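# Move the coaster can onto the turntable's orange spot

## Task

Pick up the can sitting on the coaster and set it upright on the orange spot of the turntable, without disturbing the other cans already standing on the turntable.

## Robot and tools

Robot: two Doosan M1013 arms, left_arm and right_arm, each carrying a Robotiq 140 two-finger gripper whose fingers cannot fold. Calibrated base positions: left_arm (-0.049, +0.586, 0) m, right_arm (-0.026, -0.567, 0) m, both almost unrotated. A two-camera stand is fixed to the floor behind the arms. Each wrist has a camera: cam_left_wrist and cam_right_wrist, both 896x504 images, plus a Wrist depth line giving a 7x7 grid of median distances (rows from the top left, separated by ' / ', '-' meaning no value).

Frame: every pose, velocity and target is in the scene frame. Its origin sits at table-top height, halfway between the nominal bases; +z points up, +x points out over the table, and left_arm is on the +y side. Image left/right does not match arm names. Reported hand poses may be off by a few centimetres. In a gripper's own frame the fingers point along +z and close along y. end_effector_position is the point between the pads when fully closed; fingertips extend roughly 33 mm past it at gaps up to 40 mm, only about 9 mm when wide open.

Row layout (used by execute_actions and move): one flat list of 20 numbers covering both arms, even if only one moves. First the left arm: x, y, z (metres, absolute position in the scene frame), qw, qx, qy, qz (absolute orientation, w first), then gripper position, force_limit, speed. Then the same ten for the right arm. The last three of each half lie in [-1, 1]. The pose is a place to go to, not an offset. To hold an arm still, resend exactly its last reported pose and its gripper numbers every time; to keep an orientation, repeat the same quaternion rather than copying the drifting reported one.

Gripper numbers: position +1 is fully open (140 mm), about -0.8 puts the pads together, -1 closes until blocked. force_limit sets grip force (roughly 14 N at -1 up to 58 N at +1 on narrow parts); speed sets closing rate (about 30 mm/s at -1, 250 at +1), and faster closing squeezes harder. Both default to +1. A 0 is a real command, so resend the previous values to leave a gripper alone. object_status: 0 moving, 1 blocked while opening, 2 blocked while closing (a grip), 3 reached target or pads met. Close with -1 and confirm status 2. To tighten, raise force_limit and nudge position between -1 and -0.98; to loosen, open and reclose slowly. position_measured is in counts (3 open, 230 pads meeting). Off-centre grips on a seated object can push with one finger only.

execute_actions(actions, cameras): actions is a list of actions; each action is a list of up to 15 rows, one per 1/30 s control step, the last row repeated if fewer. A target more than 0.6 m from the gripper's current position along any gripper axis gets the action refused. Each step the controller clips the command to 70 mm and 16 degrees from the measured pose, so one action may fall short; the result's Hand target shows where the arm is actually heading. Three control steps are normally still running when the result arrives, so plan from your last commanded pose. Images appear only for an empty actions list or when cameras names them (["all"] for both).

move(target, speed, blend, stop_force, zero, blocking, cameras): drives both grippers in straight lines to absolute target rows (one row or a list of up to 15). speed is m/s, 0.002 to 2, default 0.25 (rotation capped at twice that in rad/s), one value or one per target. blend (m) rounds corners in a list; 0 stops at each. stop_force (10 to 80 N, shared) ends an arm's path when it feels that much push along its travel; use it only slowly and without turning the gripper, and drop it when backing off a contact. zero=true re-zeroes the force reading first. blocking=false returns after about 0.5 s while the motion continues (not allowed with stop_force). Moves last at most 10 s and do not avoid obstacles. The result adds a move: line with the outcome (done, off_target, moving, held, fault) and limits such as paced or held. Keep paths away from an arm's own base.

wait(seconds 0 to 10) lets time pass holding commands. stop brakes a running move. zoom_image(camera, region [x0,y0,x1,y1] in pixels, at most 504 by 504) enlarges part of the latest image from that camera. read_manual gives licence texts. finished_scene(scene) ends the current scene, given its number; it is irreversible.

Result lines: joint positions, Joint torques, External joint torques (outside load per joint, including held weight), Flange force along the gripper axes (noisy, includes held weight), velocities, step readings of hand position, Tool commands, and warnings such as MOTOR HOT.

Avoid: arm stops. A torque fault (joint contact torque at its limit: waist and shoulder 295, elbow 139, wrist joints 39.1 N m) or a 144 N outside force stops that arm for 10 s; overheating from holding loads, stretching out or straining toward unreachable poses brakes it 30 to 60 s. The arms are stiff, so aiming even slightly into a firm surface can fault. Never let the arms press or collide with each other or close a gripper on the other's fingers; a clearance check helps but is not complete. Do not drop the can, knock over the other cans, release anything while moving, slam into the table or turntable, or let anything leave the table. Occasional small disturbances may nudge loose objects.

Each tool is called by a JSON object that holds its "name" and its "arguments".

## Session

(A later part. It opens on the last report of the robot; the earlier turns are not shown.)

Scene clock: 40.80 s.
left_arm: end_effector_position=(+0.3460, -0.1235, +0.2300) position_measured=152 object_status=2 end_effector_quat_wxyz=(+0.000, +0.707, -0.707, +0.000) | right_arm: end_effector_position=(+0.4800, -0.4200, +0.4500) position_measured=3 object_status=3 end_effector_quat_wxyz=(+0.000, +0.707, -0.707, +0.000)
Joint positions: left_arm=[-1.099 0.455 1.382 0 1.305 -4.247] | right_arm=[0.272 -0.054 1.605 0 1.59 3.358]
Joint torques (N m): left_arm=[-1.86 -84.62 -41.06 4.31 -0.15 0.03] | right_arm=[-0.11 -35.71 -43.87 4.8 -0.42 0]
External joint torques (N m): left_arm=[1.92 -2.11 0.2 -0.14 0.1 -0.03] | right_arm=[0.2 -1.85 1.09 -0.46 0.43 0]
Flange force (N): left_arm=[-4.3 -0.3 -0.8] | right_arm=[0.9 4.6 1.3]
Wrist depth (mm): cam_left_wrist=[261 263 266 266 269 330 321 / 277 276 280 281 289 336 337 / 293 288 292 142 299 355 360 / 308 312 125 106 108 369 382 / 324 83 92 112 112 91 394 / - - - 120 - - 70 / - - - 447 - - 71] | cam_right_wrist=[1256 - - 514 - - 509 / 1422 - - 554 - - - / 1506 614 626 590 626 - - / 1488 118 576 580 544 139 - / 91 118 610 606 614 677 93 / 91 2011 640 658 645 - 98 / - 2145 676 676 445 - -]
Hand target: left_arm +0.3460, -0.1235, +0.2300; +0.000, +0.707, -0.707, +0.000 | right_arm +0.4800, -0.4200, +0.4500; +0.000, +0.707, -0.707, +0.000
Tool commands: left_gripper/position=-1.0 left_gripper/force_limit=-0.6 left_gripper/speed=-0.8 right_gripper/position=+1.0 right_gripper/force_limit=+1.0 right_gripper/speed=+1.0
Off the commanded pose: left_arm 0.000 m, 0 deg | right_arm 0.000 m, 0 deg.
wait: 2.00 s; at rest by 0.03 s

{"name": "wait", "arguments": {"seconds": 2.96}}

{"name": "move", "arguments": {"target": [[0.3506,-0.0888,0.206,0,0.7071,-0.7071,0,-1,-0.6,-0.8,0.48,-0.42,0.45,0,0.7071,-0.7071,0,1,1,1],[0.364,-0.0565,0.182,0,0.7071,-0.7071,0,-1,-0.6,-0.8,0.48,-0.42,0.45,0,0.7071,-0.7071,0,1,1,1],[0.3852,-0.0287,0.158,0,0.7071,-0.7071,0,-1,-0.6,-0.8,0.48,-0.42,0.45,0,0.7071,-0.7071,0,1,1,1],[0.413,-0.0075,0.136,0,0.7071,-0.7071,0,-1,-0.6,-0.8,0.48,-0.42,0.45,0,0.7071,-0.7071,0,1,1,1],[0.4453,0.0059,0.127,0,0.7071,-0.7071,0,-1,-0.6,-0.8,0.48,-0.42,0.45,0,0.7071,-0.7071,0,1,1,1],[0.48,0.0105,0.1231,0,0.7071,-0.7071,0,-1,-0.6,-0.8,0.48,-0.42,0.45,0,0.7071,-0.7071,0,1,1,1],[0.5147,0.0059,0.1228,0,0.7071,-0.7071,0,-1,-0.6,-0.8,0.48,-0.42,0.45,0,0.7071,-0.7071,0,1,1,1],[0.547,-0.0075,0.1228,0,0.7071,-0.7071,0,-1,-0.6,-0.8,0.48,-0.42,0.45,0,0.7071,-0.7071,0,1,1,1],[0.5748,-0.0287,0.1228,0,0.7071,-0.7071,0,-1,-0.6,-0.8,0.48,-0.42,0.45,0,0.7071,-0.7071,0,1,1,1],[0.596,-0.0565,0.1228,0,0.7071,-0.7071,0,-1,-0.6,-0.8,0.48,-0.42,0.45,0,0.7071,-0.7071,0,1,1,1]], "speed": [0.1455,0.1455,0.1455,0.1418,0.124,0.1205,0.1205,0.1205,0.1205,0.1205], "blend": 0.012, "blocking": false}}

{"name": "wait", "arguments": {"seconds": 1.45, "cameras": ["cam_left_wrist"]}}

{"name": "move", "arguments": {"target": [[0.547,-0.0075,0.1228,0,0.7071,-0.7071,0,0.1,-0.6,0,0.48,-0.42,0.45,0,0.7071,-0.7071,0,1,1,1],[0.5748,-0.0287,0.1238,0,0.7071,-0.7071,0,0.1,-0.6,0,0.48,-0.42,0.45,0,0.7071,-0.7071,0,1,1,1],[0.596,-0.0565,0.152,0,0.7071,-0.7071,0,0.1,-0.6,0,0.48,-0.42,0.45,0,0.7071,-0.7071,0,1,1,1],[0.6094,-0.0888,0.185,0,0.7071,-0.7071,0,0.1,-0.6,0,0.48,-0.42,0.45,0,0.7071,-0.7071,0,1,1,1],[0.614,-0.1235,0.225,0,0.7071,-0.7071,0,0.1,-0.6,0,0.48,-0.42,0.45,0,0.7071,-0.7071,0,1,1,1],[0.6094,-0.1582,0.26,0,0.7071,-0.7071,0,0.1,-0.6,0,0.48,-0.42,0.45,0,0.7071,-0.7071,0,1,1,1]], "speed": [0.1205,0.1205,0.155,0.16,0.175,0.16], "blend": 0.012, "cameras": ["cam_right_wrist","cam_left_wrist"]}}

Scene clock: 44.07 s.
left_arm: end_effector_position=(+0.3460, -0.1235, +0.2300) position_measured=152 object_status=2 end_effector_quat_wxyz=(+0.000, +0.707, -0.707, +0.000) | right_arm: end_effector_position=(+0.4800, -0.4200, +0.4500) position_measured=3 object_status=3 end_effector_quat_wxyz=(+0.000, +0.707, -0.707, +0.000)
Joint positions: left_arm=[-1.099 0.455 1.382 0 1.305 -4.247] | right_arm=[0.272 -0.054 1.605 0 1.59 3.358]
Joint torques (N m): left_arm=[-2.22 -84.64 -41.1 4.32 -0.14 0] | right_arm=[-0.05 -35.71 -44.05 4.82 -0.41 0.03]
External joint torques (N m): left_arm=[2.34 -3.01 -0.1 -0.12 0.1 0] | right_arm=[0.16 -2.04 1.23 -0.47 0.43 -0.03]
Flange force (N): left_arm=[-5.2 -0.4 -1.6] | right_arm=[1.2 5.1 1.5]
Wrist depth (mm): cam_left_wrist=[263 263 265 267 312 314 320 / 277 276 279 280 289 338 348 / 292 291 293 142 298 357 359 / 308 309 125 106 108 372 379 / 324 83 92 112 112 91 395 / - - - 120 - - 70 / - - - 471 - - 71] | cam_right_wrist=[1226 531 - 529 - - 509 / 1455 - - - - 572 567 / 1506 - - 586 - - - / 1542 118 568 571 592 139 - / 91 119 603 613 636 - 93 / - 731 640 647 644 - 98 / - 1907 665 687 454 - -]
Hand target: left_arm +0.3460, -0.1235, +0.2300; +0.000, +0.707, -0.707, +0.000 | right_arm +0.4800, -0.4200, +0.4500; +0.000, +0.707, -0.707, +0.000
Tool commands: left_gripper/position=-1.0 left_gripper/force_limit=-0.6 left_gripper/speed=-0.8 right_gripper/position=+1.0 right_gripper/force_limit=+1.0 right_gripper/speed=+1.0
Off the commanded pose: left_arm 0.000 m, 0 deg | right_arm 0.000 m, 0 deg.
wait: 2.97 s; at rest from the start

Scene clock: 44.57 s.
left_arm: end_effector_position=(+0.3536, -0.0822, +0.2010) position_measured=152 object_status=2 end_effector_quat_wxyz=(+0.000, +0.707, -0.707, +0.000) end_effector_velocity=(+0.039, +0.114, -0.084) end_effector_angular_velocity=(+0.002, +0.001, -0.001) | right_arm: end_effector_position=(+0.4800, -0.4200, +0.4500) position_measured=3 object_status=3 end_effector_quat_wxyz=(+0.000, +0.707, -0.707, +0.000)
Joint positions: left_arm=[-1.067 0.419 1.489 0 1.234 -4.215] | right_arm=[0.272 -0.054 1.605 0 1.59 3.358]
Joint velocities: left_arm=[0.114 -0.072 0.265 0 -0.191 0.115] | right_arm=[within noise]
Joint torques (N m): left_arm=[-4.96 -80.02 -39.98 4.35 -0.22 -0.19] | right_arm=[-0.04 -35.71 -43.99 4.81 -0.35 0.08]
External joint torques (N m): left_arm=[5.19 -1.25 0.02 -0.26 0.15 0.19] | right_arm=[0.02 -0.8 1.48 -0.49 0.35 -0.08]
Flange force (N): left_arm=[-4.9 -5.1 -0.9] | right_arm=[1.1 3.4 2.1]
Wrist depth (mm): cam_left_wrist=[243 245 244 248 244 - 301 / 256 251 259 260 259 318 319 / 270 272 272 142 273 333 - / 280 288 125 106 108 - 357 / 299 83 92 112 112 91 371 / - - - 120 - - 70 / - - - 427 - - 71] | cam_right_wrist=[1355 - - 505 534 - 530 / 1415 - - - - 603 607 / 1384 - - - - 633 - / - 118 590 577 572 139 - / 91 118 590 612 625 - 93 / - 731 642 650 667 - 98 / - 1996 645 677 492 - -]
Hand target: left_arm +0.3585, -0.0691, +0.1914; +0.000, +0.707, -0.707, +0.000 | right_arm +0.4800, -0.4200, +0.4500; +0.000, +0.707, -0.707, +0.000
Tool commands: left_gripper/position=-1.0 left_gripper/force_limit=-0.6 left_gripper/speed=-0.8 right_gripper/position=+1.0 right_gripper/force_limit=+1.0 right_gripper/speed=+1.0
Off the commanded pose: left_arm 0.256 m, 0 deg | right_arm 0.000 m, 0 deg.
move: running; path passed 1 of 10 targets

Scene clock: 46.03 s.
left_arm: end_effector_position=(+0.4889, +0.0092, +0.1232) position_measured=152 object_status=2 end_effector_quat_wxyz=(+0.000, +0.707, -0.707, +0.000) end_effector_velocity=(+0.118, -0.009, -0.003) end_effector_angular_velocity=(+0.001, +0.000, -0.001) | right_arm: end_effector_position=(+0.4800, -0.4200, +0.4500) position_measured=3 object_status=3 end_effector_quat_wxyz=(+0.000, +0.707, -0.707, +0.000)
Joint positions: left_arm=[-0.858 0.48 1.548 0 1.113 -4.007] | right_arm=[0.272 -0.054 1.605 0 1.59 3.358]
Joint velocities: left_arm=[0.106 0.129 -0.196 0 0.068 0.107] | right_arm=[within noise]
Joint torques (N m): left_arm=[-3.93 -82.54 -37.37 4.03 0.09 -0.08] | right_arm=[0 -35.15 -44.24 4.79 -0.4 -0.01]
External joint torques (N m): left_arm=[3.21 -3.67 -1.06 -0.14 -0.15 0.08] | right_arm=[0 -1.8 1.58 -0.45 0.41 0.01]
Flange force (N): left_arm=[-4.9 -1.1 -3.3] | right_arm=[1.5 5.1 2.2]
Wrist depth (mm): cam_left_wrist=[128 167 170 171 172 172 174 / 118 162 179 180 180 182 183 / 132 187 188 148 189 193 192 / 186 198 130 106 108 202 189 / 178 83 92 112 113 91 178 / - - - 192 - - 70 / - - - 314 - - 70] | cam_right_wrist=[1314 - - - - - 528 / 1438 - 547 - - 584 - / 1497 1327 - - - 599 600 / 1589 118 595 572 573 139 637 / 91 117 593 609 612 - 93 / 91 1866 637 647 628 - 98 / - 1950 652 672 660 - -]
Hand target: left_arm +0.5020, +0.0079, +0.1229; +0.000, +0.707, -0.707, +0.000 | right_arm +0.4800, -0.4200, +0.4500; +0.000, +0.707, -0.707, +0.000
Tool commands: left_gripper/position=-1.0 left_gripper/force_limit=-0.6 left_gripper/speed=-0.8 right_gripper/position=+1.0 right_gripper/force_limit=+1.0 right_gripper/speed=+1.0
Off the commanded pose: left_arm 0.126 m, 0 deg | right_arm 0.000 m, 0 deg.
earlier move: running; path passed 6 of 10 targets
wait: 1.47 s; no rest
Images, in order (width x height): cam_left_wrist 896x504.

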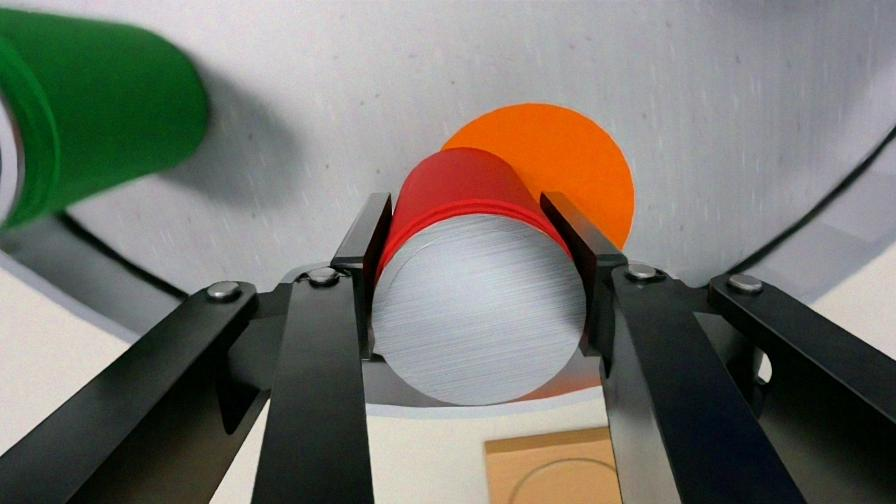

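Scene clock: 48.40 s.
left_arm: end_effector_position=(+0.6094, -0.1582, +0.2600) position_measured=117 object_status=3 end_effector_quat_wxyz=(+0.000, +0.707, -0.707, +0.000) | right_arm: end_effector_position=(+0.4800, -0.4200, +0.4500) position_measured=3 object_status=3 end_effector_quat_wxyz=(+0.000, +0.707, -0.707, +0.000)
Joint positions: left_arm=[-0.875 0.776 0.8 0 1.566 -4.023] | right_arm=[0.272 -0.054 1.605 0 1.59 3.358]
Joint torques (N m): left_arm=[-1.81 -109.93 -41.6 4.51 -0.46 0.02] | right_arm=[0.31 -35.45 -44.05 4.8 -0.35 -0.01]
External joint torques (N m): left_arm=[2.05 -5.22 -0.65 -0.2 0.41 -0.02] | right_arm=[-0.28 -1.47 1.42 -0.46 0.36 0.01]
Flange force (N): left_arm=[-7.6 4.0 -1.9] | right_arm=[1.8 4.3 2.0]
Wrist depth (mm): cam_left_wrist=[1095 334 335 291 293 295 296 / 1159 352 346 293 306 312 310 / 1236 374 317 320 323 329 310 / 1266 394 131 344 161 343 354 / - 83 130 362 330 86 85 / - 76 - 381 292 - 77 / - - - 500 382 - 70] | cam_right_wrist=[1341 - 534 - - - 524 / 1407 - - - - 586 - / 1471 - - - - - - / 1497 118 600 571 573 139 - / 91 118 597 604 610 - 93 / 91 1728 629 647 662 - 98 / - 1866 444 681 713 828 -]
Hand target: left_arm +0.6094, -0.1582, +0.2600; +0.000, +0.707, -0.707, +0.000 | right_arm +0.4800, -0.4200, +0.4500; +0.000, +0.707, -0.707, +0.000
Off the commanded pose: left_arm 0.000 m, 0 deg | right_arm 0.000 m, 0 deg.
earlier move: replaced; path passed 6 of 10 targets
move: done

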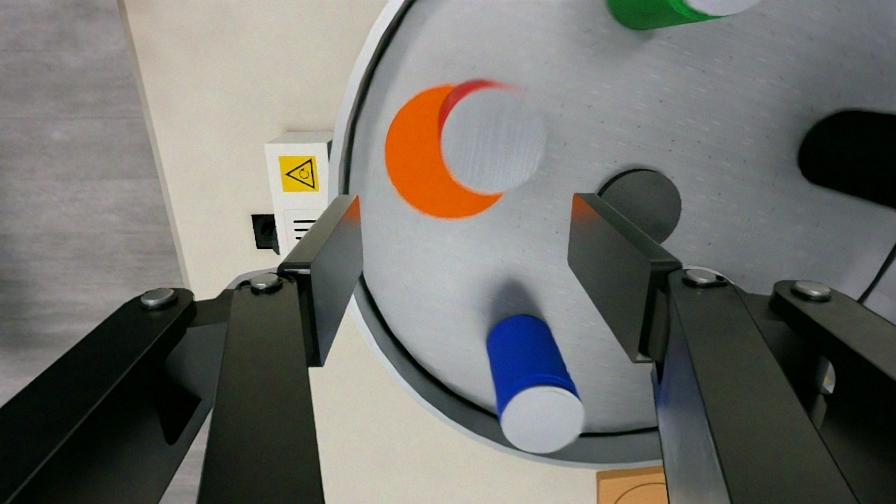

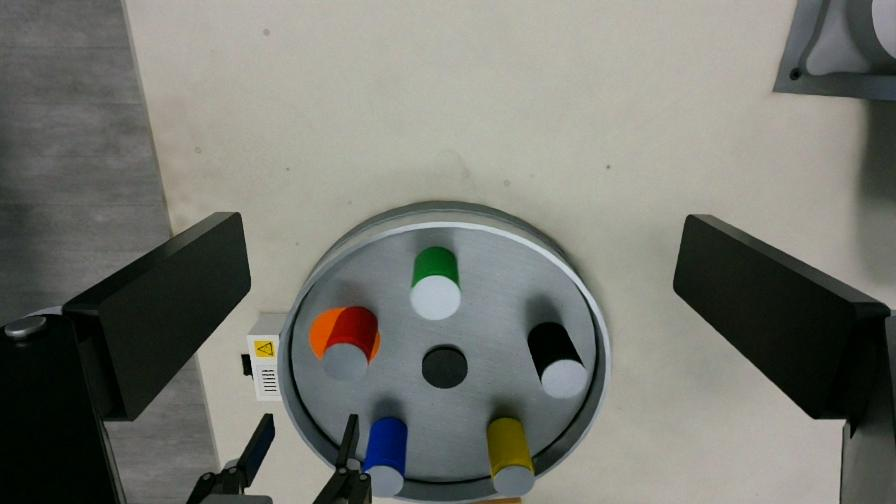

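{"name": "zoom_image", "arguments": {"camera": "cam_right_wrist", "region": [280, 270, 420, 400]}}

Scaled by 3.600 from the camera's 896x504 image, which has a finer 1280x720 frame.

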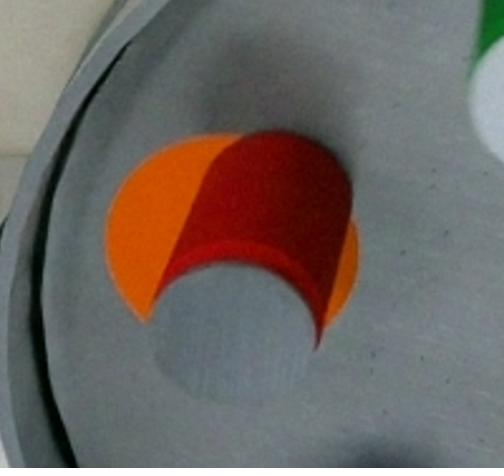

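{"name": "move", "arguments": {"target": [0.346,-0.1235,0.23,0,0.7071,-0.7071,0,0.25,-0.6,0,0.48,-0.52,0.45,0,0.7071,-0.7071,0,1,1,1]}}

{"name": "wait", "arguments": {"seconds": 3}}

Scene clock: 50.73 s.
left_arm: end_effector_position=(+0.3461, -0.1235, +0.2300) position_measured=98 object_status=3 end_effector_quat_wxyz=(+0.000, +0.707, -0.707, +0.000) | right_arm: end_effector_position=(+0.4800, -0.5200, +0.4500) position_measured=3 object_status=3 end_effector_quat_wxyz=(+0.000, +0.707, -0.707, +0.000)
Joint positions: left_arm=[-1.099 0.455 1.382 0 1.305 -4.247] | right_arm=[0.079 -0.084 1.633 0 1.593 3.165]
Joint torques (N m): left_arm=[-1.81 -83.28 -40.74 4.35 0 -0.14] | right_arm=[0.6 -32.49 -44.17 4.81 -0.43 0.06]
External joint torques (N m): left_arm=[1.64 -2.74 0.08 -0.21 -0.05 0.14] | right_arm=[-0.7 -0.68 1.7 -0.5 0.42 -0.06]
Flange force (N): left_arm=[-5.0 0.3 -1.0] | right_arm=[1.8 3.6 2.4]
Wrist depth (mm): cam_left_wrist=[261 263 260 191 274 319 321 / 277 277 279 283 289 336 341 / 288 290 292 296 302 356 - / 309 307 134 307 288 118 382 / - 82 325 239 394 103 85 / - - 357 349 - - 73 / - - 449 453 - - -] | cam_right_wrist=[- - - - 568 - 525 / 1415 - - - - 582 523 / 1542 - - - 593 - 497 / 1599 118 - - - 139 501 / 91 118 642 603 622 - 93 / 91 1907 653 657 647 - 98 / - 2027 683 698 662 - -]
Hand target: left_arm +0.3460, -0.1235, +0.2300; +0.000, +0.707, -0.707, +0.000 | right_arm +0.4800, -0.5200, +0.4500; +0.000, +0.707, -0.707, +0.000
Off the commanded pose: left_arm 0.000 m, 0 deg | right_arm 0.000 m, 0 deg.
move: done

Scene clock: 53.73 s.
left_arm: end_effector_position=(+0.3460, -0.1235, +0.2300) position_measured=98 object_status=3 end_effector_quat_wxyz=(+0.000, +0.707, -0.707, +0.000) | right_arm: end_effector_position=(+0.4800, -0.5200, +0.4500) position_measured=3 object_status=3 end_effector_quat_wxyz=(+0.000, +0.707, -0.707, +0.000)
Joint positions: left_arm=[-1.099 0.455 1.382 0 1.305 -4.247] | right_arm=[0.079 -0.084 1.633 0 1.593 3.165]
Joint torques (N m): left_arm=[-2.3 -83.03 -40.3 4.38 -0.18 0.05] | right_arm=[0.22 -32.53 -44.11 4.76 -0.42 0.01]
External joint torques (N m): left_arm=[2.29 -3.21 -0.34 -0.23 0.13 -0.05] | right_arm=[-0.21 -1.3 1.4 -0.42 0.41 -0.01]
Flange force (N): left_arm=[-4.9 -0.4 -2.0] | right_arm=[0.8 4.2 1.9]
Wrist depth (mm): cam_left_wrist=[262 265 262 188 311 318 - / 276 275 282 281 287 338 339 / 291 290 292 298 300 359 360 / 310 305 134 312 287 370 381 / - 82 240 324 301 103 85 / - - 355 325 440 - 73 / - - 450 446 461 - -] | cam_right_wrist=[1341 - - 544 - - 526 / 1438 - - - - - 532 / 1506 - - - - 619 489 / 1542 118 - 629 639 139 491 / 91 139 645 613 629 - 94 / 91 1694 652 655 633 - 98 / - 2060 674 688 688 773 -]
Hand target: left_arm +0.3460, -0.1235, +0.2300; +0.000, +0.707, -0.707, +0.000 | right_arm +0.4800, -0.5200, +0.4500; +0.000, +0.707, -0.707, +0.000
Tool commands: left_gripper/position=+0.25 left_gripper/force_limit=-0.6 left_gripper/speed=+0.0 right_gripper/position=+1.0 right_gripper/force_limit=+1.0 right_gripper/speed=+1.0
Off the commanded pose: left_arm 0.000 m, 0 deg | right_arm 0.000 m, 0 deg.
wait: 3.00 s; at rest by 0.17 s

{"name": "wait", "arguments": {"seconds": 3.92}}

{"name": "move", "arguments": {"target": [[0.3506,-0.0888,0.206,0,0.7071,-0.7071,0,0.25,-0.6,0,0.48,-0.52,0.45,0,0.7071,-0.7071,0,1,1,1],[0.364,-0.0565,0.182,0,0.7071,-0.7071,0,0.25,-0.6,0,0.48,-0.52,0.45,0,0.7071,-0.7071,0,1,1,1],[0.3852,-0.0287,0.158,0,0.7071,-0.7071,0,0.25,-0.6,0,0.48,-0.52,0.45,0,0.7071,-0.7071,0,1,1,1],[0.413,-0.0075,0.136,0,0.7071,-0.7071,0,0.25,-0.6,0,0.48,-0.52,0.45,0,0.7071,-0.7071,0,1,1,1],[0.4453,0.0059,0.127,0,0.7071,-0.7071,0,0.25,-0.6,0,0.48,-0.52,0.45,0,0.7071,-0.7071,0,1,1,1],[0.48,0.0105,0.123,0,0.7071,-0.7071,0,0.25,-0.6,0,0.48,-0.52,0.45,0,0.7071,-0.7071,0,1,1,1],[0.5147,0.0059,0.123,0,0.7071,-0.7071,0,0.25,-0.6,0,0.48,-0.52,0.45,0,0.7071,-0.7071,0,1,1,1],[0.547,-0.0075,0.123,0,0.7071,-0.7071,0,0.25,-0.6,0,0.48,-0.52,0.45,0,0.7071,-0.7071,0,1,1,1],[0.5748,-0.0287,0.123,0,0.7071,-0.7071,0,0.25,-0.6,0,0.48,-0.52,0.45,0,0.7071,-0.7071,0,1,1,1],[0.596,-0.0565,0.14,0,0.7071,-0.7071,0,0.25,-0.6,0,0.48,-0.52,0.45,0,0.7071,-0.7071,0,1,1,1],[0.6094,-0.0888,0.18,0,0.7071,-0.7071,0,0.25,-0.6,0,0.48,-0.52,0.45,0,0.7071,-0.7071,0,1,1,1],[0.614,-0.1235,0.23,0,0.7071,-0.7071,0,0.25,-0.6,0,0.48,-0.52,0.45,0,0.7071,-0.7071,0,1,1,1]], "speed": [0.1455,0.1455,0.1455,0.1418,0.124,0.1205,0.1205,0.1205,0.1205,0.135,0.175,0.2], "blend": 0.012, "blocking": false}}

Scene clock: 58.00 s.
left_arm: end_effector_position=(+0.3460, -0.1235, +0.2300) position_measured=98 object_status=3 end_effector_quat_wxyz=(+0.000, +0.707, -0.707, +0.000) | right_arm: end_effector_position=(+0.4800, -0.5200, +0.4500) position_measured=3 object_status=3 end_effector_quat_wxyz=(+0.000, +0.707, -0.707, +0.000)
Joint positions: left_arm=[-1.099 0.455 1.382 0 1.305 -4.247] | right_arm=[0.079 -0.084 1.633 0 1.593 3.165]
Joint torques (N m): left_arm=[-2.31 -83.25 -40.26 4.36 -0.19 0.03] | right_arm=[-0.1 -32.63 -43.87 4.83 -0.37 0.1]
External joint torques (N m): left_arm=[2.09 -3.15 -0.47 -0.21 0.15 -0.03] | right_arm=[0.1 -1.25 1.16 -0.49 0.37 -0.1]
Flange force (N): left_arm=[-4.4 -0.4 -2.2] | right_arm=[0.3 3.8 1.5]
Wrist depth (mm): cam_left_wrist=[261 263 265 266 311 319 319 / 275 277 279 198 289 332 338 / 291 288 293 297 299 359 360 / 309 307 134 316 286 118 381 / - 82 251 276 331 103 85 / - - 358 255 427 - 73 / - - 353 462 - - -] | cam_right_wrist=[1399 - - - - - 512 / 1384 - - - - 577 526 / 1506 - - - - - 573 / 1599 118 - - - 139 491 / 91 116 642 612 609 - 93 / - - 642 662 636 - 98 / - - 669 701 703 - -]
Hand target: left_arm +0.3460, -0.1235, +0.2300; +0.000, +0.707, -0.707, +0.000 | right_arm +0.4800, -0.5200, +0.4500; +0.000, +0.707, -0.707, +0.000
Tool commands: left_gripper/position=+0.25 left_gripper/force_limit=-0.6 left_gripper/speed=+0.0 right_gripper/position=+1.0 right_gripper/force_limit=+1.0 right_gripper/speed=+1.0
Off the commanded pose: left_arm 0.000 m, 0 deg | right_arm 0.000 m, 0 deg.
wait: 3.93 s; at rest from the start

Scene clock: 58.50 s.
left_arm: end_effector_position=(+0.3538, -0.0816, +0.2006) position_measured=98 object_status=3 end_effector_quat_wxyz=(+0.000, +0.707, -0.707, +0.000) end_effector_velocity=(+0.040, +0.113, -0.083) end_effector_angular_velocity=(+0.001, +0.000, +0.000) | right_arm: end_effector_position=(+0.4800, -0.5200, +0.4500) position_measured=3 object_status=3 end_effector_quat_wxyz=(+0.000, +0.707, -0.707, +0.000)
Joint positions: left_arm=[-1.066 0.419 1.491 0 1.233 -4.215] | right_arm=[0.079 -0.084 1.633 0 1.593 3.165]
Joint velocities: left_arm=[0.114 -0.072 0.264 0 -0.191 0.115] | right_arm=[within noise]
Joint torques (N m): left_arm=[-0.93 -79.72 -39.31 4.04 -0.12 -0.37] | right_arm=[0.25 -32.84 -44.1 4.82 -0.46 0.01]
External joint torques (N m): left_arm=[1.3 -2.26 -0.86 0.07 0.05 0.37] | right_arm=[-0.3 -0.85 1.44 -0.49 0.46 -0.01]
Flange force (N): left_arm=[-2.3 -1.1 -2.3] | right_arm=[0.9 3.5 1.8]
Wrist depth (mm): cam_left_wrist=[241 242 244 246 244 298 299 / 255 250 255 255 260 313 308 / 269 271 271 185 272 331 342 / 278 282 157 291 265 109 357 / - 82 241 307 281 103 85 / - - 226 310 - - 73 / - - 413 422 434 - -] | cam_right_wrist=[1348 - - - - 521 520 / 1377 - - - - - 528 / 1497 - - - - - 592 / 1589 118 648 - - 139 509 / 91 127 610 604 658 - 93 / 91 713 655 658 650 - 98 / - 2043 694 705 687 - -]
Hand target: left_arm +0.3584, -0.0692, +0.1915; +0.000, +0.707, -0.707, +0.000 | right_arm +0.4800, -0.5200, +0.4500; +0.000, +0.707, -0.707, +0.000
Tool commands: left_gripper/position=+0.25 left_gripper/force_limit=-0.6 left_gripper/speed=+0.0 right_gripper/position=+1.0 right_gripper/force_limit=+1.0 right_gripper/speed=+1.0
Off the commanded pose: left_arm 0.265 m, 0 deg | right_arm 0.000 m, 0 deg.
move: running; path passed 1 of 12 targets

{"name": "wait", "arguments": {"seconds": 0.25}}

{"name": "move", "arguments": {"target": [[0.48,0.0105,0.123,0,0.7071,-0.7071,0,-1,-0.6,-0.8,0.48,-0.52,0.45,0,0.7071,-0.7071,0,1,1,1],[0.5147,0.0059,0.123,0,0.7071,-0.7071,0,-1,-0.6,-0.8,0.48,-0.52,0.45,0,0.7071,-0.7071,0,1,1,1],[0.547,-0.0075,0.123,0,0.7071,-0.7071,0,-1,-0.6,-0.8,0.48,-0.52,0.45,0,0.7071,-0.7071,0,1,1,1],[0.5748,-0.0287,0.129,0,0.7071,-0.7071,0,-1,-0.6,-0.8,0.48,-0.52,0.45,0,0.7071,-0.7071,0,1,1,1],[0.596,-0.0565,0.1232,0,0.7071,-0.7071,0,-1,-0.6,-0.8,0.48,-0.52,0.45,0,0.7071,-0.7071,0,1,1,1],[0.6094,-0.0888,0.1228,0,0.7071,-0.7071,0,-1,-0.6,-0.8,0.48,-0.52,0.45,0,0.7071,-0.7071,0,1,1,1],[0.614,-0.1235,0.1228,0,0.7071,-0.7071,0,-1,-0.6,-0.8,0.48,-0.52,0.45,0,0.7071,-0.7071,0,1,1,1],[0.6094,-0.1582,0.1228,0,0.7071,-0.7071,0,-1,-0.6,-0.8,0.48,-0.52,0.45,0,0.7071,-0.7071,0,1,1,1],[0.596,-0.1905,0.1228,0,0.7071,-0.7071,0,-1,-0.6,-0.8,0.48,-0.52,0.45,0,0.7071,-0.7071,0,1,1,1]], "speed": [0.1205,0.1205,0.1205,0.0627,0.122,0.1205,0.1205,0.1205,0.1205], "blend": 0.012, "blocking": false}}

{"name": "wait", "arguments": {"seconds": 1.45, "cameras": ["cam_left_wrist"]}}

{"name": "move", "arguments": {"target": [[0.614,-0.1235,0.1228,0,0.7071,-0.7071,0,0.1,-0.6,0,0.48,-0.52,0.45,0,0.7071,-0.7071,0,1,1,1],[0.6094,-0.1582,0.1235,0,0.7071,-0.7071,0,0.1,-0.6,0,0.48,-0.52,0.45,0,0.7071,-0.7071,0,1,1,1],[0.596,-0.1905,0.15,0,0.7071,-0.7071,0,0.1,-0.6,0,0.48,-0.52,0.45,0,0.7071,-0.7071,0,1,1,1],[0.5748,-0.2183,0.185,0,0.7071,-0.7071,0,0.1,-0.6,0,0.48,-0.52,0.45,0,0.7071,-0.7071,0,1,1,1],[0.547,-0.2395,0.23,0,0.7071,-0.7071,0,0.1,-0.6,0,0.48,-0.52,0.45,0,0.7071,-0.7071,0,1,1,1]], "speed": [0.1205,0.1205,0.15,0.165,0.18], "blend": 0.012, "cameras": ["cam_right_wrist","cam_left_wrist"]}}

Scene clock: 59.70 s.
left_arm: end_effector_position=(+0.4571, +0.0074, +0.1258) position_measured=98 object_status=3 end_effector_quat_wxyz=(+0.000, +0.707, -0.707, +0.000) end_effector_velocity=(+0.117, +0.020, -0.016) end_effector_angular_velocity=(+0.001, +0.001, +0.000) | right_arm: end_effector_position=(+0.4800, -0.5200, +0.4500) position_measured=3 object_status=3 end_effector_quat_wxyz=(+0.000, +0.707, -0.707, +0.000)
Joint positions: left_arm=[-0.891 0.449 1.591 0 1.101 -4.04] | right_arm=[0.079 -0.084 1.633 0 1.593 3.165]
Joint velocities: left_arm=[0.136 0.102 -0.125 0 0.025 0.136] | right_arm=[within noise]
Joint torques (N m): left_arm=[-4.77 -76.89 -36.85 4.06 -0.01 0.07] | right_arm=[0.18 -32.55 -44.03 4.75 -0.39 0.02]
External joint torques (N m): left_arm=[4.57 -5.98 -1.32 -0.17 -0.05 -0.07] | right_arm=[-0.12 -1.49 1.27 -0.4 0.38 -0.03]
Flange force (N): left_arm=[-8.0 -0.8 -5.4] | right_arm=[0.7 4.3 1.7]
Wrist depth (mm): cam_left_wrist=[171 172 173 174 176 176 178 / 179 179 182 183 185 186 184 / 127 161 192 148 190 196 180 / 120 147 157 112 113 180 268 / - 82 212 118 120 103 85 / - - 212 212 304 - 73 / - - 318 308 310 - -] | cam_right_wrist=[1384 - - - - - 519 / 1415 - - - - - 526 / 1532 - 619 - 588 - 545 / 1570 118 - - 690 139 - / 91 118 628 604 602 - 93 / 91 1788 639 647 626 - 98 / - 1965 700 692 677 - -]
Hand target: left_arm +0.4697, +0.0094, +0.1242; +0.000, +0.707, -0.707, +0.000 | right_arm +0.4800, -0.5200, +0.4500; +0.000, +0.707, -0.707, +0.000
Tool commands: left_gripper/position=+0.25 left_gripper/force_limit=-0.6 left_gripper/speed=+0.0 right_gripper/position=+1.0 right_gripper/force_limit=+1.0 right_gripper/speed=+1.0
Off the commanded pose: left_arm 0.229 m, 0 deg | right_arm 0.000 m, 0 deg.
earlier move: running; path passed 5 of 12 targets
wait: 0.27 s; no rest

Scene clock: 60.20 s.
left_arm: end_effector_position=(+0.5103, +0.0061, +0.1230) position_measured=133 object_status=0 end_effector_quat_wxyz=(+0.000, +0.707, -0.707, +0.000) end_effector_velocity=(+0.115, -0.027, -0.001) end_effector_angular_velocity=(-0.002, -0.001, -0.001) | right_arm: end_effector_position=(+0.4800, -0.5200, +0.4500) position_measured=3 object_status=3 end_effector_quat_wxyz=(+0.000, +0.707, -0.707, +0.000)
Joint positions: left_arm=[-0.84 0.505 1.509 0 1.127 -3.989] | right_arm=[0.079 -0.084 1.633 0 1.593 3.165]
Joint velocities: left_arm=[0.085 0.144 -0.228 0 0.082 0.085] | right_arm=[within noise]
Joint torques (N m): left_arm=[-4.25 -83.68 -37.73 4.11 -0.23 -0.01] | right_arm=[0.32 -33.13 -43.84 4.8 -0.41 0.05]
External joint torques (N m): left_arm=[3.28 -4.26 -0.63 -0.23 0.17 0.01] | right_arm=[-0.29 -0.9 1.15 -0.47 0.41 -0.06]
Flange force (N): left_arm=[-6.0 0.1 -3.8] | right_arm=[1.0 3.2 1.4]
Wrist depth (mm): cam_left_wrist=[- 138 169 170 171 172 173 / 106 143 178 179 180 182 183 / 183 186 187 164 188 192 194 / 174 195 136 107 108 201 201 / - 82 92 113 113 86 89 / - 71 192 192 193 - 73 / - - - 315 308 - 70] | cam_right_wrist=[1377 - - - - - 515 / 1430 - - - 557 579 531 / 1532 - - - - 566 585 / 1560 118 - 629 - 139 497 / 91 118 631 609 648 - 93 / 91 1852 648 644 652 - 98 / - 1740 681 701 688 - -]
Hand target: left_arm +0.5228, +0.0028, +0.1230; +0.000, +0.707, -0.707, +0.000 | right_arm +0.4800, -0.5200, +0.4500; +0.000, +0.707, -0.707, +0.000
Tool commands: left_gripper/position=-1.0 left_gripper/force_limit=-0.6 left_gripper/speed=-0.8 right_gripper/position=+1.0 right_gripper/force_limit=+1.0 right_gripper/speed=+1.0
Off the commanded pose: left_arm 0.214 m, 0 deg | right_arm 0.000 m, 0 deg.
earlier move: replaced; path passed 5 of 12 targets
move: running; path passed 1 of 9 targets; blend cut to 0.0028 m at target 1

Scene clock: 61.67 s.
left_arm: end_effector_position=(+0.6074, -0.0870, +0.1229) position_measured=152 object_status=2 end_effector_quat_wxyz=(+0.000, +0.707, -0.707, +0.001) end_effector_velocity=(+0.033, -0.115, -0.002) end_effector_angular_velocity=(+0.000, +0.000, +0.000) | right_arm: end_effector_position=(+0.4800, -0.5200, +0.4500) position_measured=3 object_status=3 end_effector_quat_wxyz=(+0.000, +0.707, -0.707, +0.000)
Joint positions: left_arm=[-0.828 0.713 1.16 0 1.268 -3.977] | right_arm=[0.079 -0.084 1.633 0 1.593 3.165]
Joint velocities: left_arm=[-0.056 0.178 -0.309 0 0.132 -0.056] | right_arm=[within noise]
Joint torques (N m): left_arm=[-5.59 -85.68 -29.4 4.75 -0.05 -0.17] | right_arm=[0.31 -32.94 -44.08 4.8 -0.44 0.06]
External joint torques (N m): left_arm=[4.22 -23.5 -11.04 -0.68 0.02 0.17] | right_arm=[-0.36 -0.54 1.47 -0.47 0.43 -0.06]
Flange force (N): left_arm=[-8.0 1.3 -22.8] | right_arm=[1.1 3.1 1.9]
Wrist depth (mm): cam_left_wrist=[163 157 167 167 169 169 167 / 220 166 175 176 177 176 172 / 236 174 185 144 185 189 192 / 249 187 125 103 107 199 203 / 262 83 92 110 110 91 211 / - - - 118 226 - 70 / - - - 223 - - 71] | cam_right_wrist=[1377 - - - - - 521 / 1446 - - 595 - - 528 / 1480 602 - - - - 481 / 1551 118 - - - 139 479 / 91 117 610 609 662 - 93 / - 1800 640 647 650 - 98 / - - 623 692 694 - -]
Hand target: left_arm +0.6106, -0.1009, +0.1228; +0.000, +0.707, -0.707, +0.001 | right_arm +0.4800, -0.5200, +0.4500; +0.000, +0.707, -0.707, +0.000
Tool commands: left_gripper/position=-1.0 left_gripper/force_limit=-0.6 left_gripper/speed=-0.8 right_gripper/position=+1.0 right_gripper/force_limit=+1.0 right_gripper/speed=+1.0
Off the commanded pose: left_arm 0.104 m, 0 deg | right_arm 0.000 m, 0 deg.
earlier move: running; path passed 6 of 9 targets; blend cut to 0.0028 m at target 1
wait: 1.47 s; no rest
Images, in order (width x height): cam_left_wrist 896x504.

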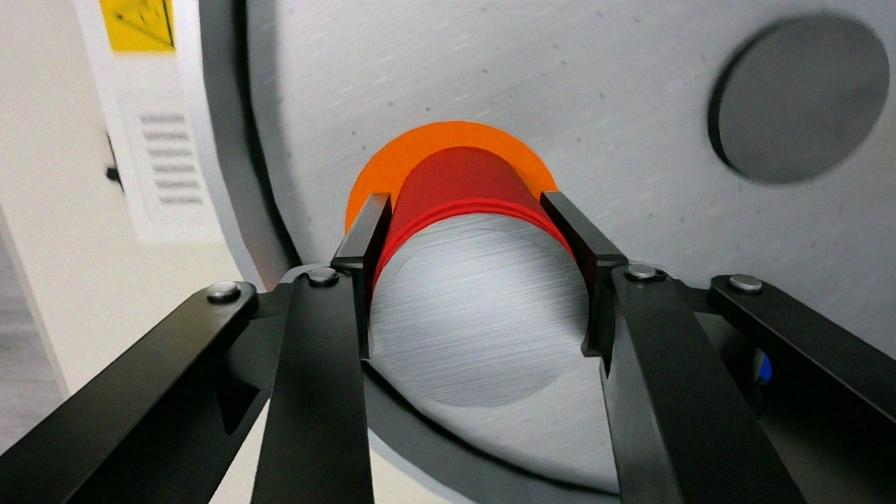

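Scene clock: 63.50 s.
left_arm: end_effector_position=(+0.5470, -0.2395, +0.2300) position_measured=117 object_status=3 end_effector_quat_wxyz=(+0.000, +0.707, -0.707, +0.000) | right_arm: end_effector_position=(+0.4800, -0.5200, +0.4500) position_measured=3 object_status=3 end_effector_quat_wxyz=(+0.000, +0.707, -0.707, +0.000)
Joint positions: left_arm=[-0.973 0.833 0.75 0 1.558 -4.121] | right_arm=[0.079 -0.084 1.633 0 1.593 3.165]
Joint torques (N m): left_arm=[-1.65 -114.93 -41.14 4.53 -0.06 -0.02] | right_arm=[0.04 -32.29 -44.14 4.8 -0.45 -0.02]
External joint torques (N m): left_arm=[1.87 -4.69 -1.23 -0.21 0.01 0.02] | right_arm=[0.02 -1.9 1.38 -0.45 0.45 0.02]
Flange force (N): left_arm=[-5.7 1.8 -2.3] | right_arm=[0.4 5.1 1.8]
Wrist depth (mm): cam_left_wrist=[295 307 311 268 266 266 315 / - 327 283 275 277 282 286 / 1105 336 289 288 205 291 280 / 1254 358 131 310 162 252 224 / - 83 265 329 324 86 85 / - 76 248 353 355 - 77 / - - 371 371 382 - 70] | cam_right_wrist=[1355 530 - 524 535 - 519 / 1415 - - - 573 - 526 / 1514 - - 642 600 - 584 / 1570 118 - - 644 139 498 / 91 128 662 609 657 - 93 / 91 - 637 655 599 - 98 / - 2110 665 681 676 - -]
Hand target: left_arm +0.5470, -0.2395, +0.2300; +0.000, +0.707, -0.707, +0.000 | right_arm +0.4800, -0.5200, +0.4500; +0.000, +0.707, -0.707, +0.000
Off the commanded pose: left_arm 0.000 m, 0 deg | right_arm 0.000 m, 0 deg.
earlier move: replaced; path passed 6 of 9 targets; blend cut to 0.0028 m at target 1
move: done; blend cut to 0.0083 m at target 1

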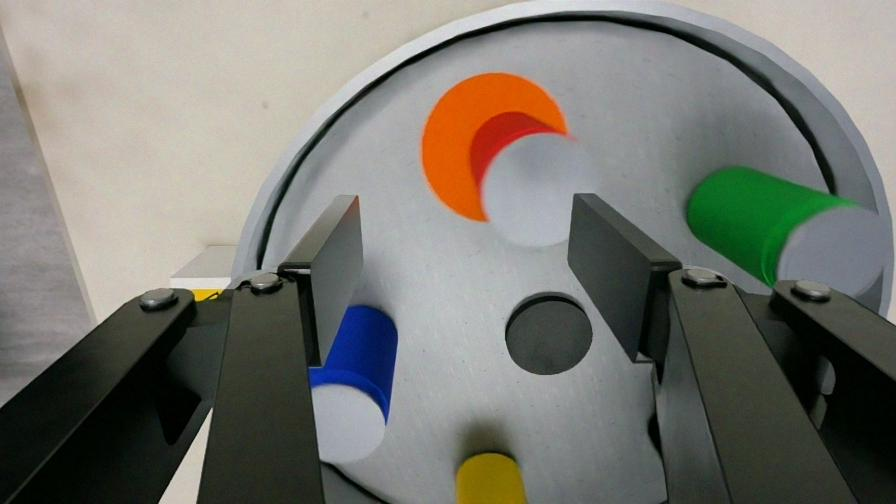

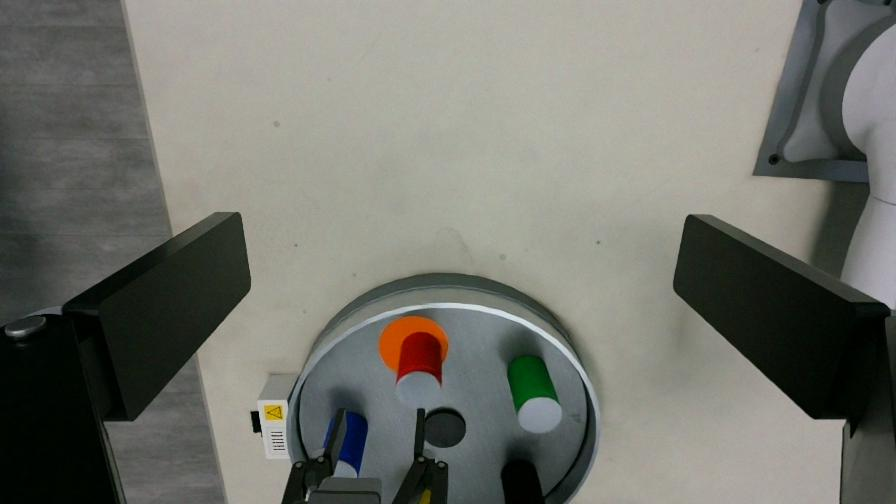

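Excellent: fully inside the spot, standing.

{"name": "finished_scene", "arguments": {"scene": 2}}

The scene is finished: the task was done.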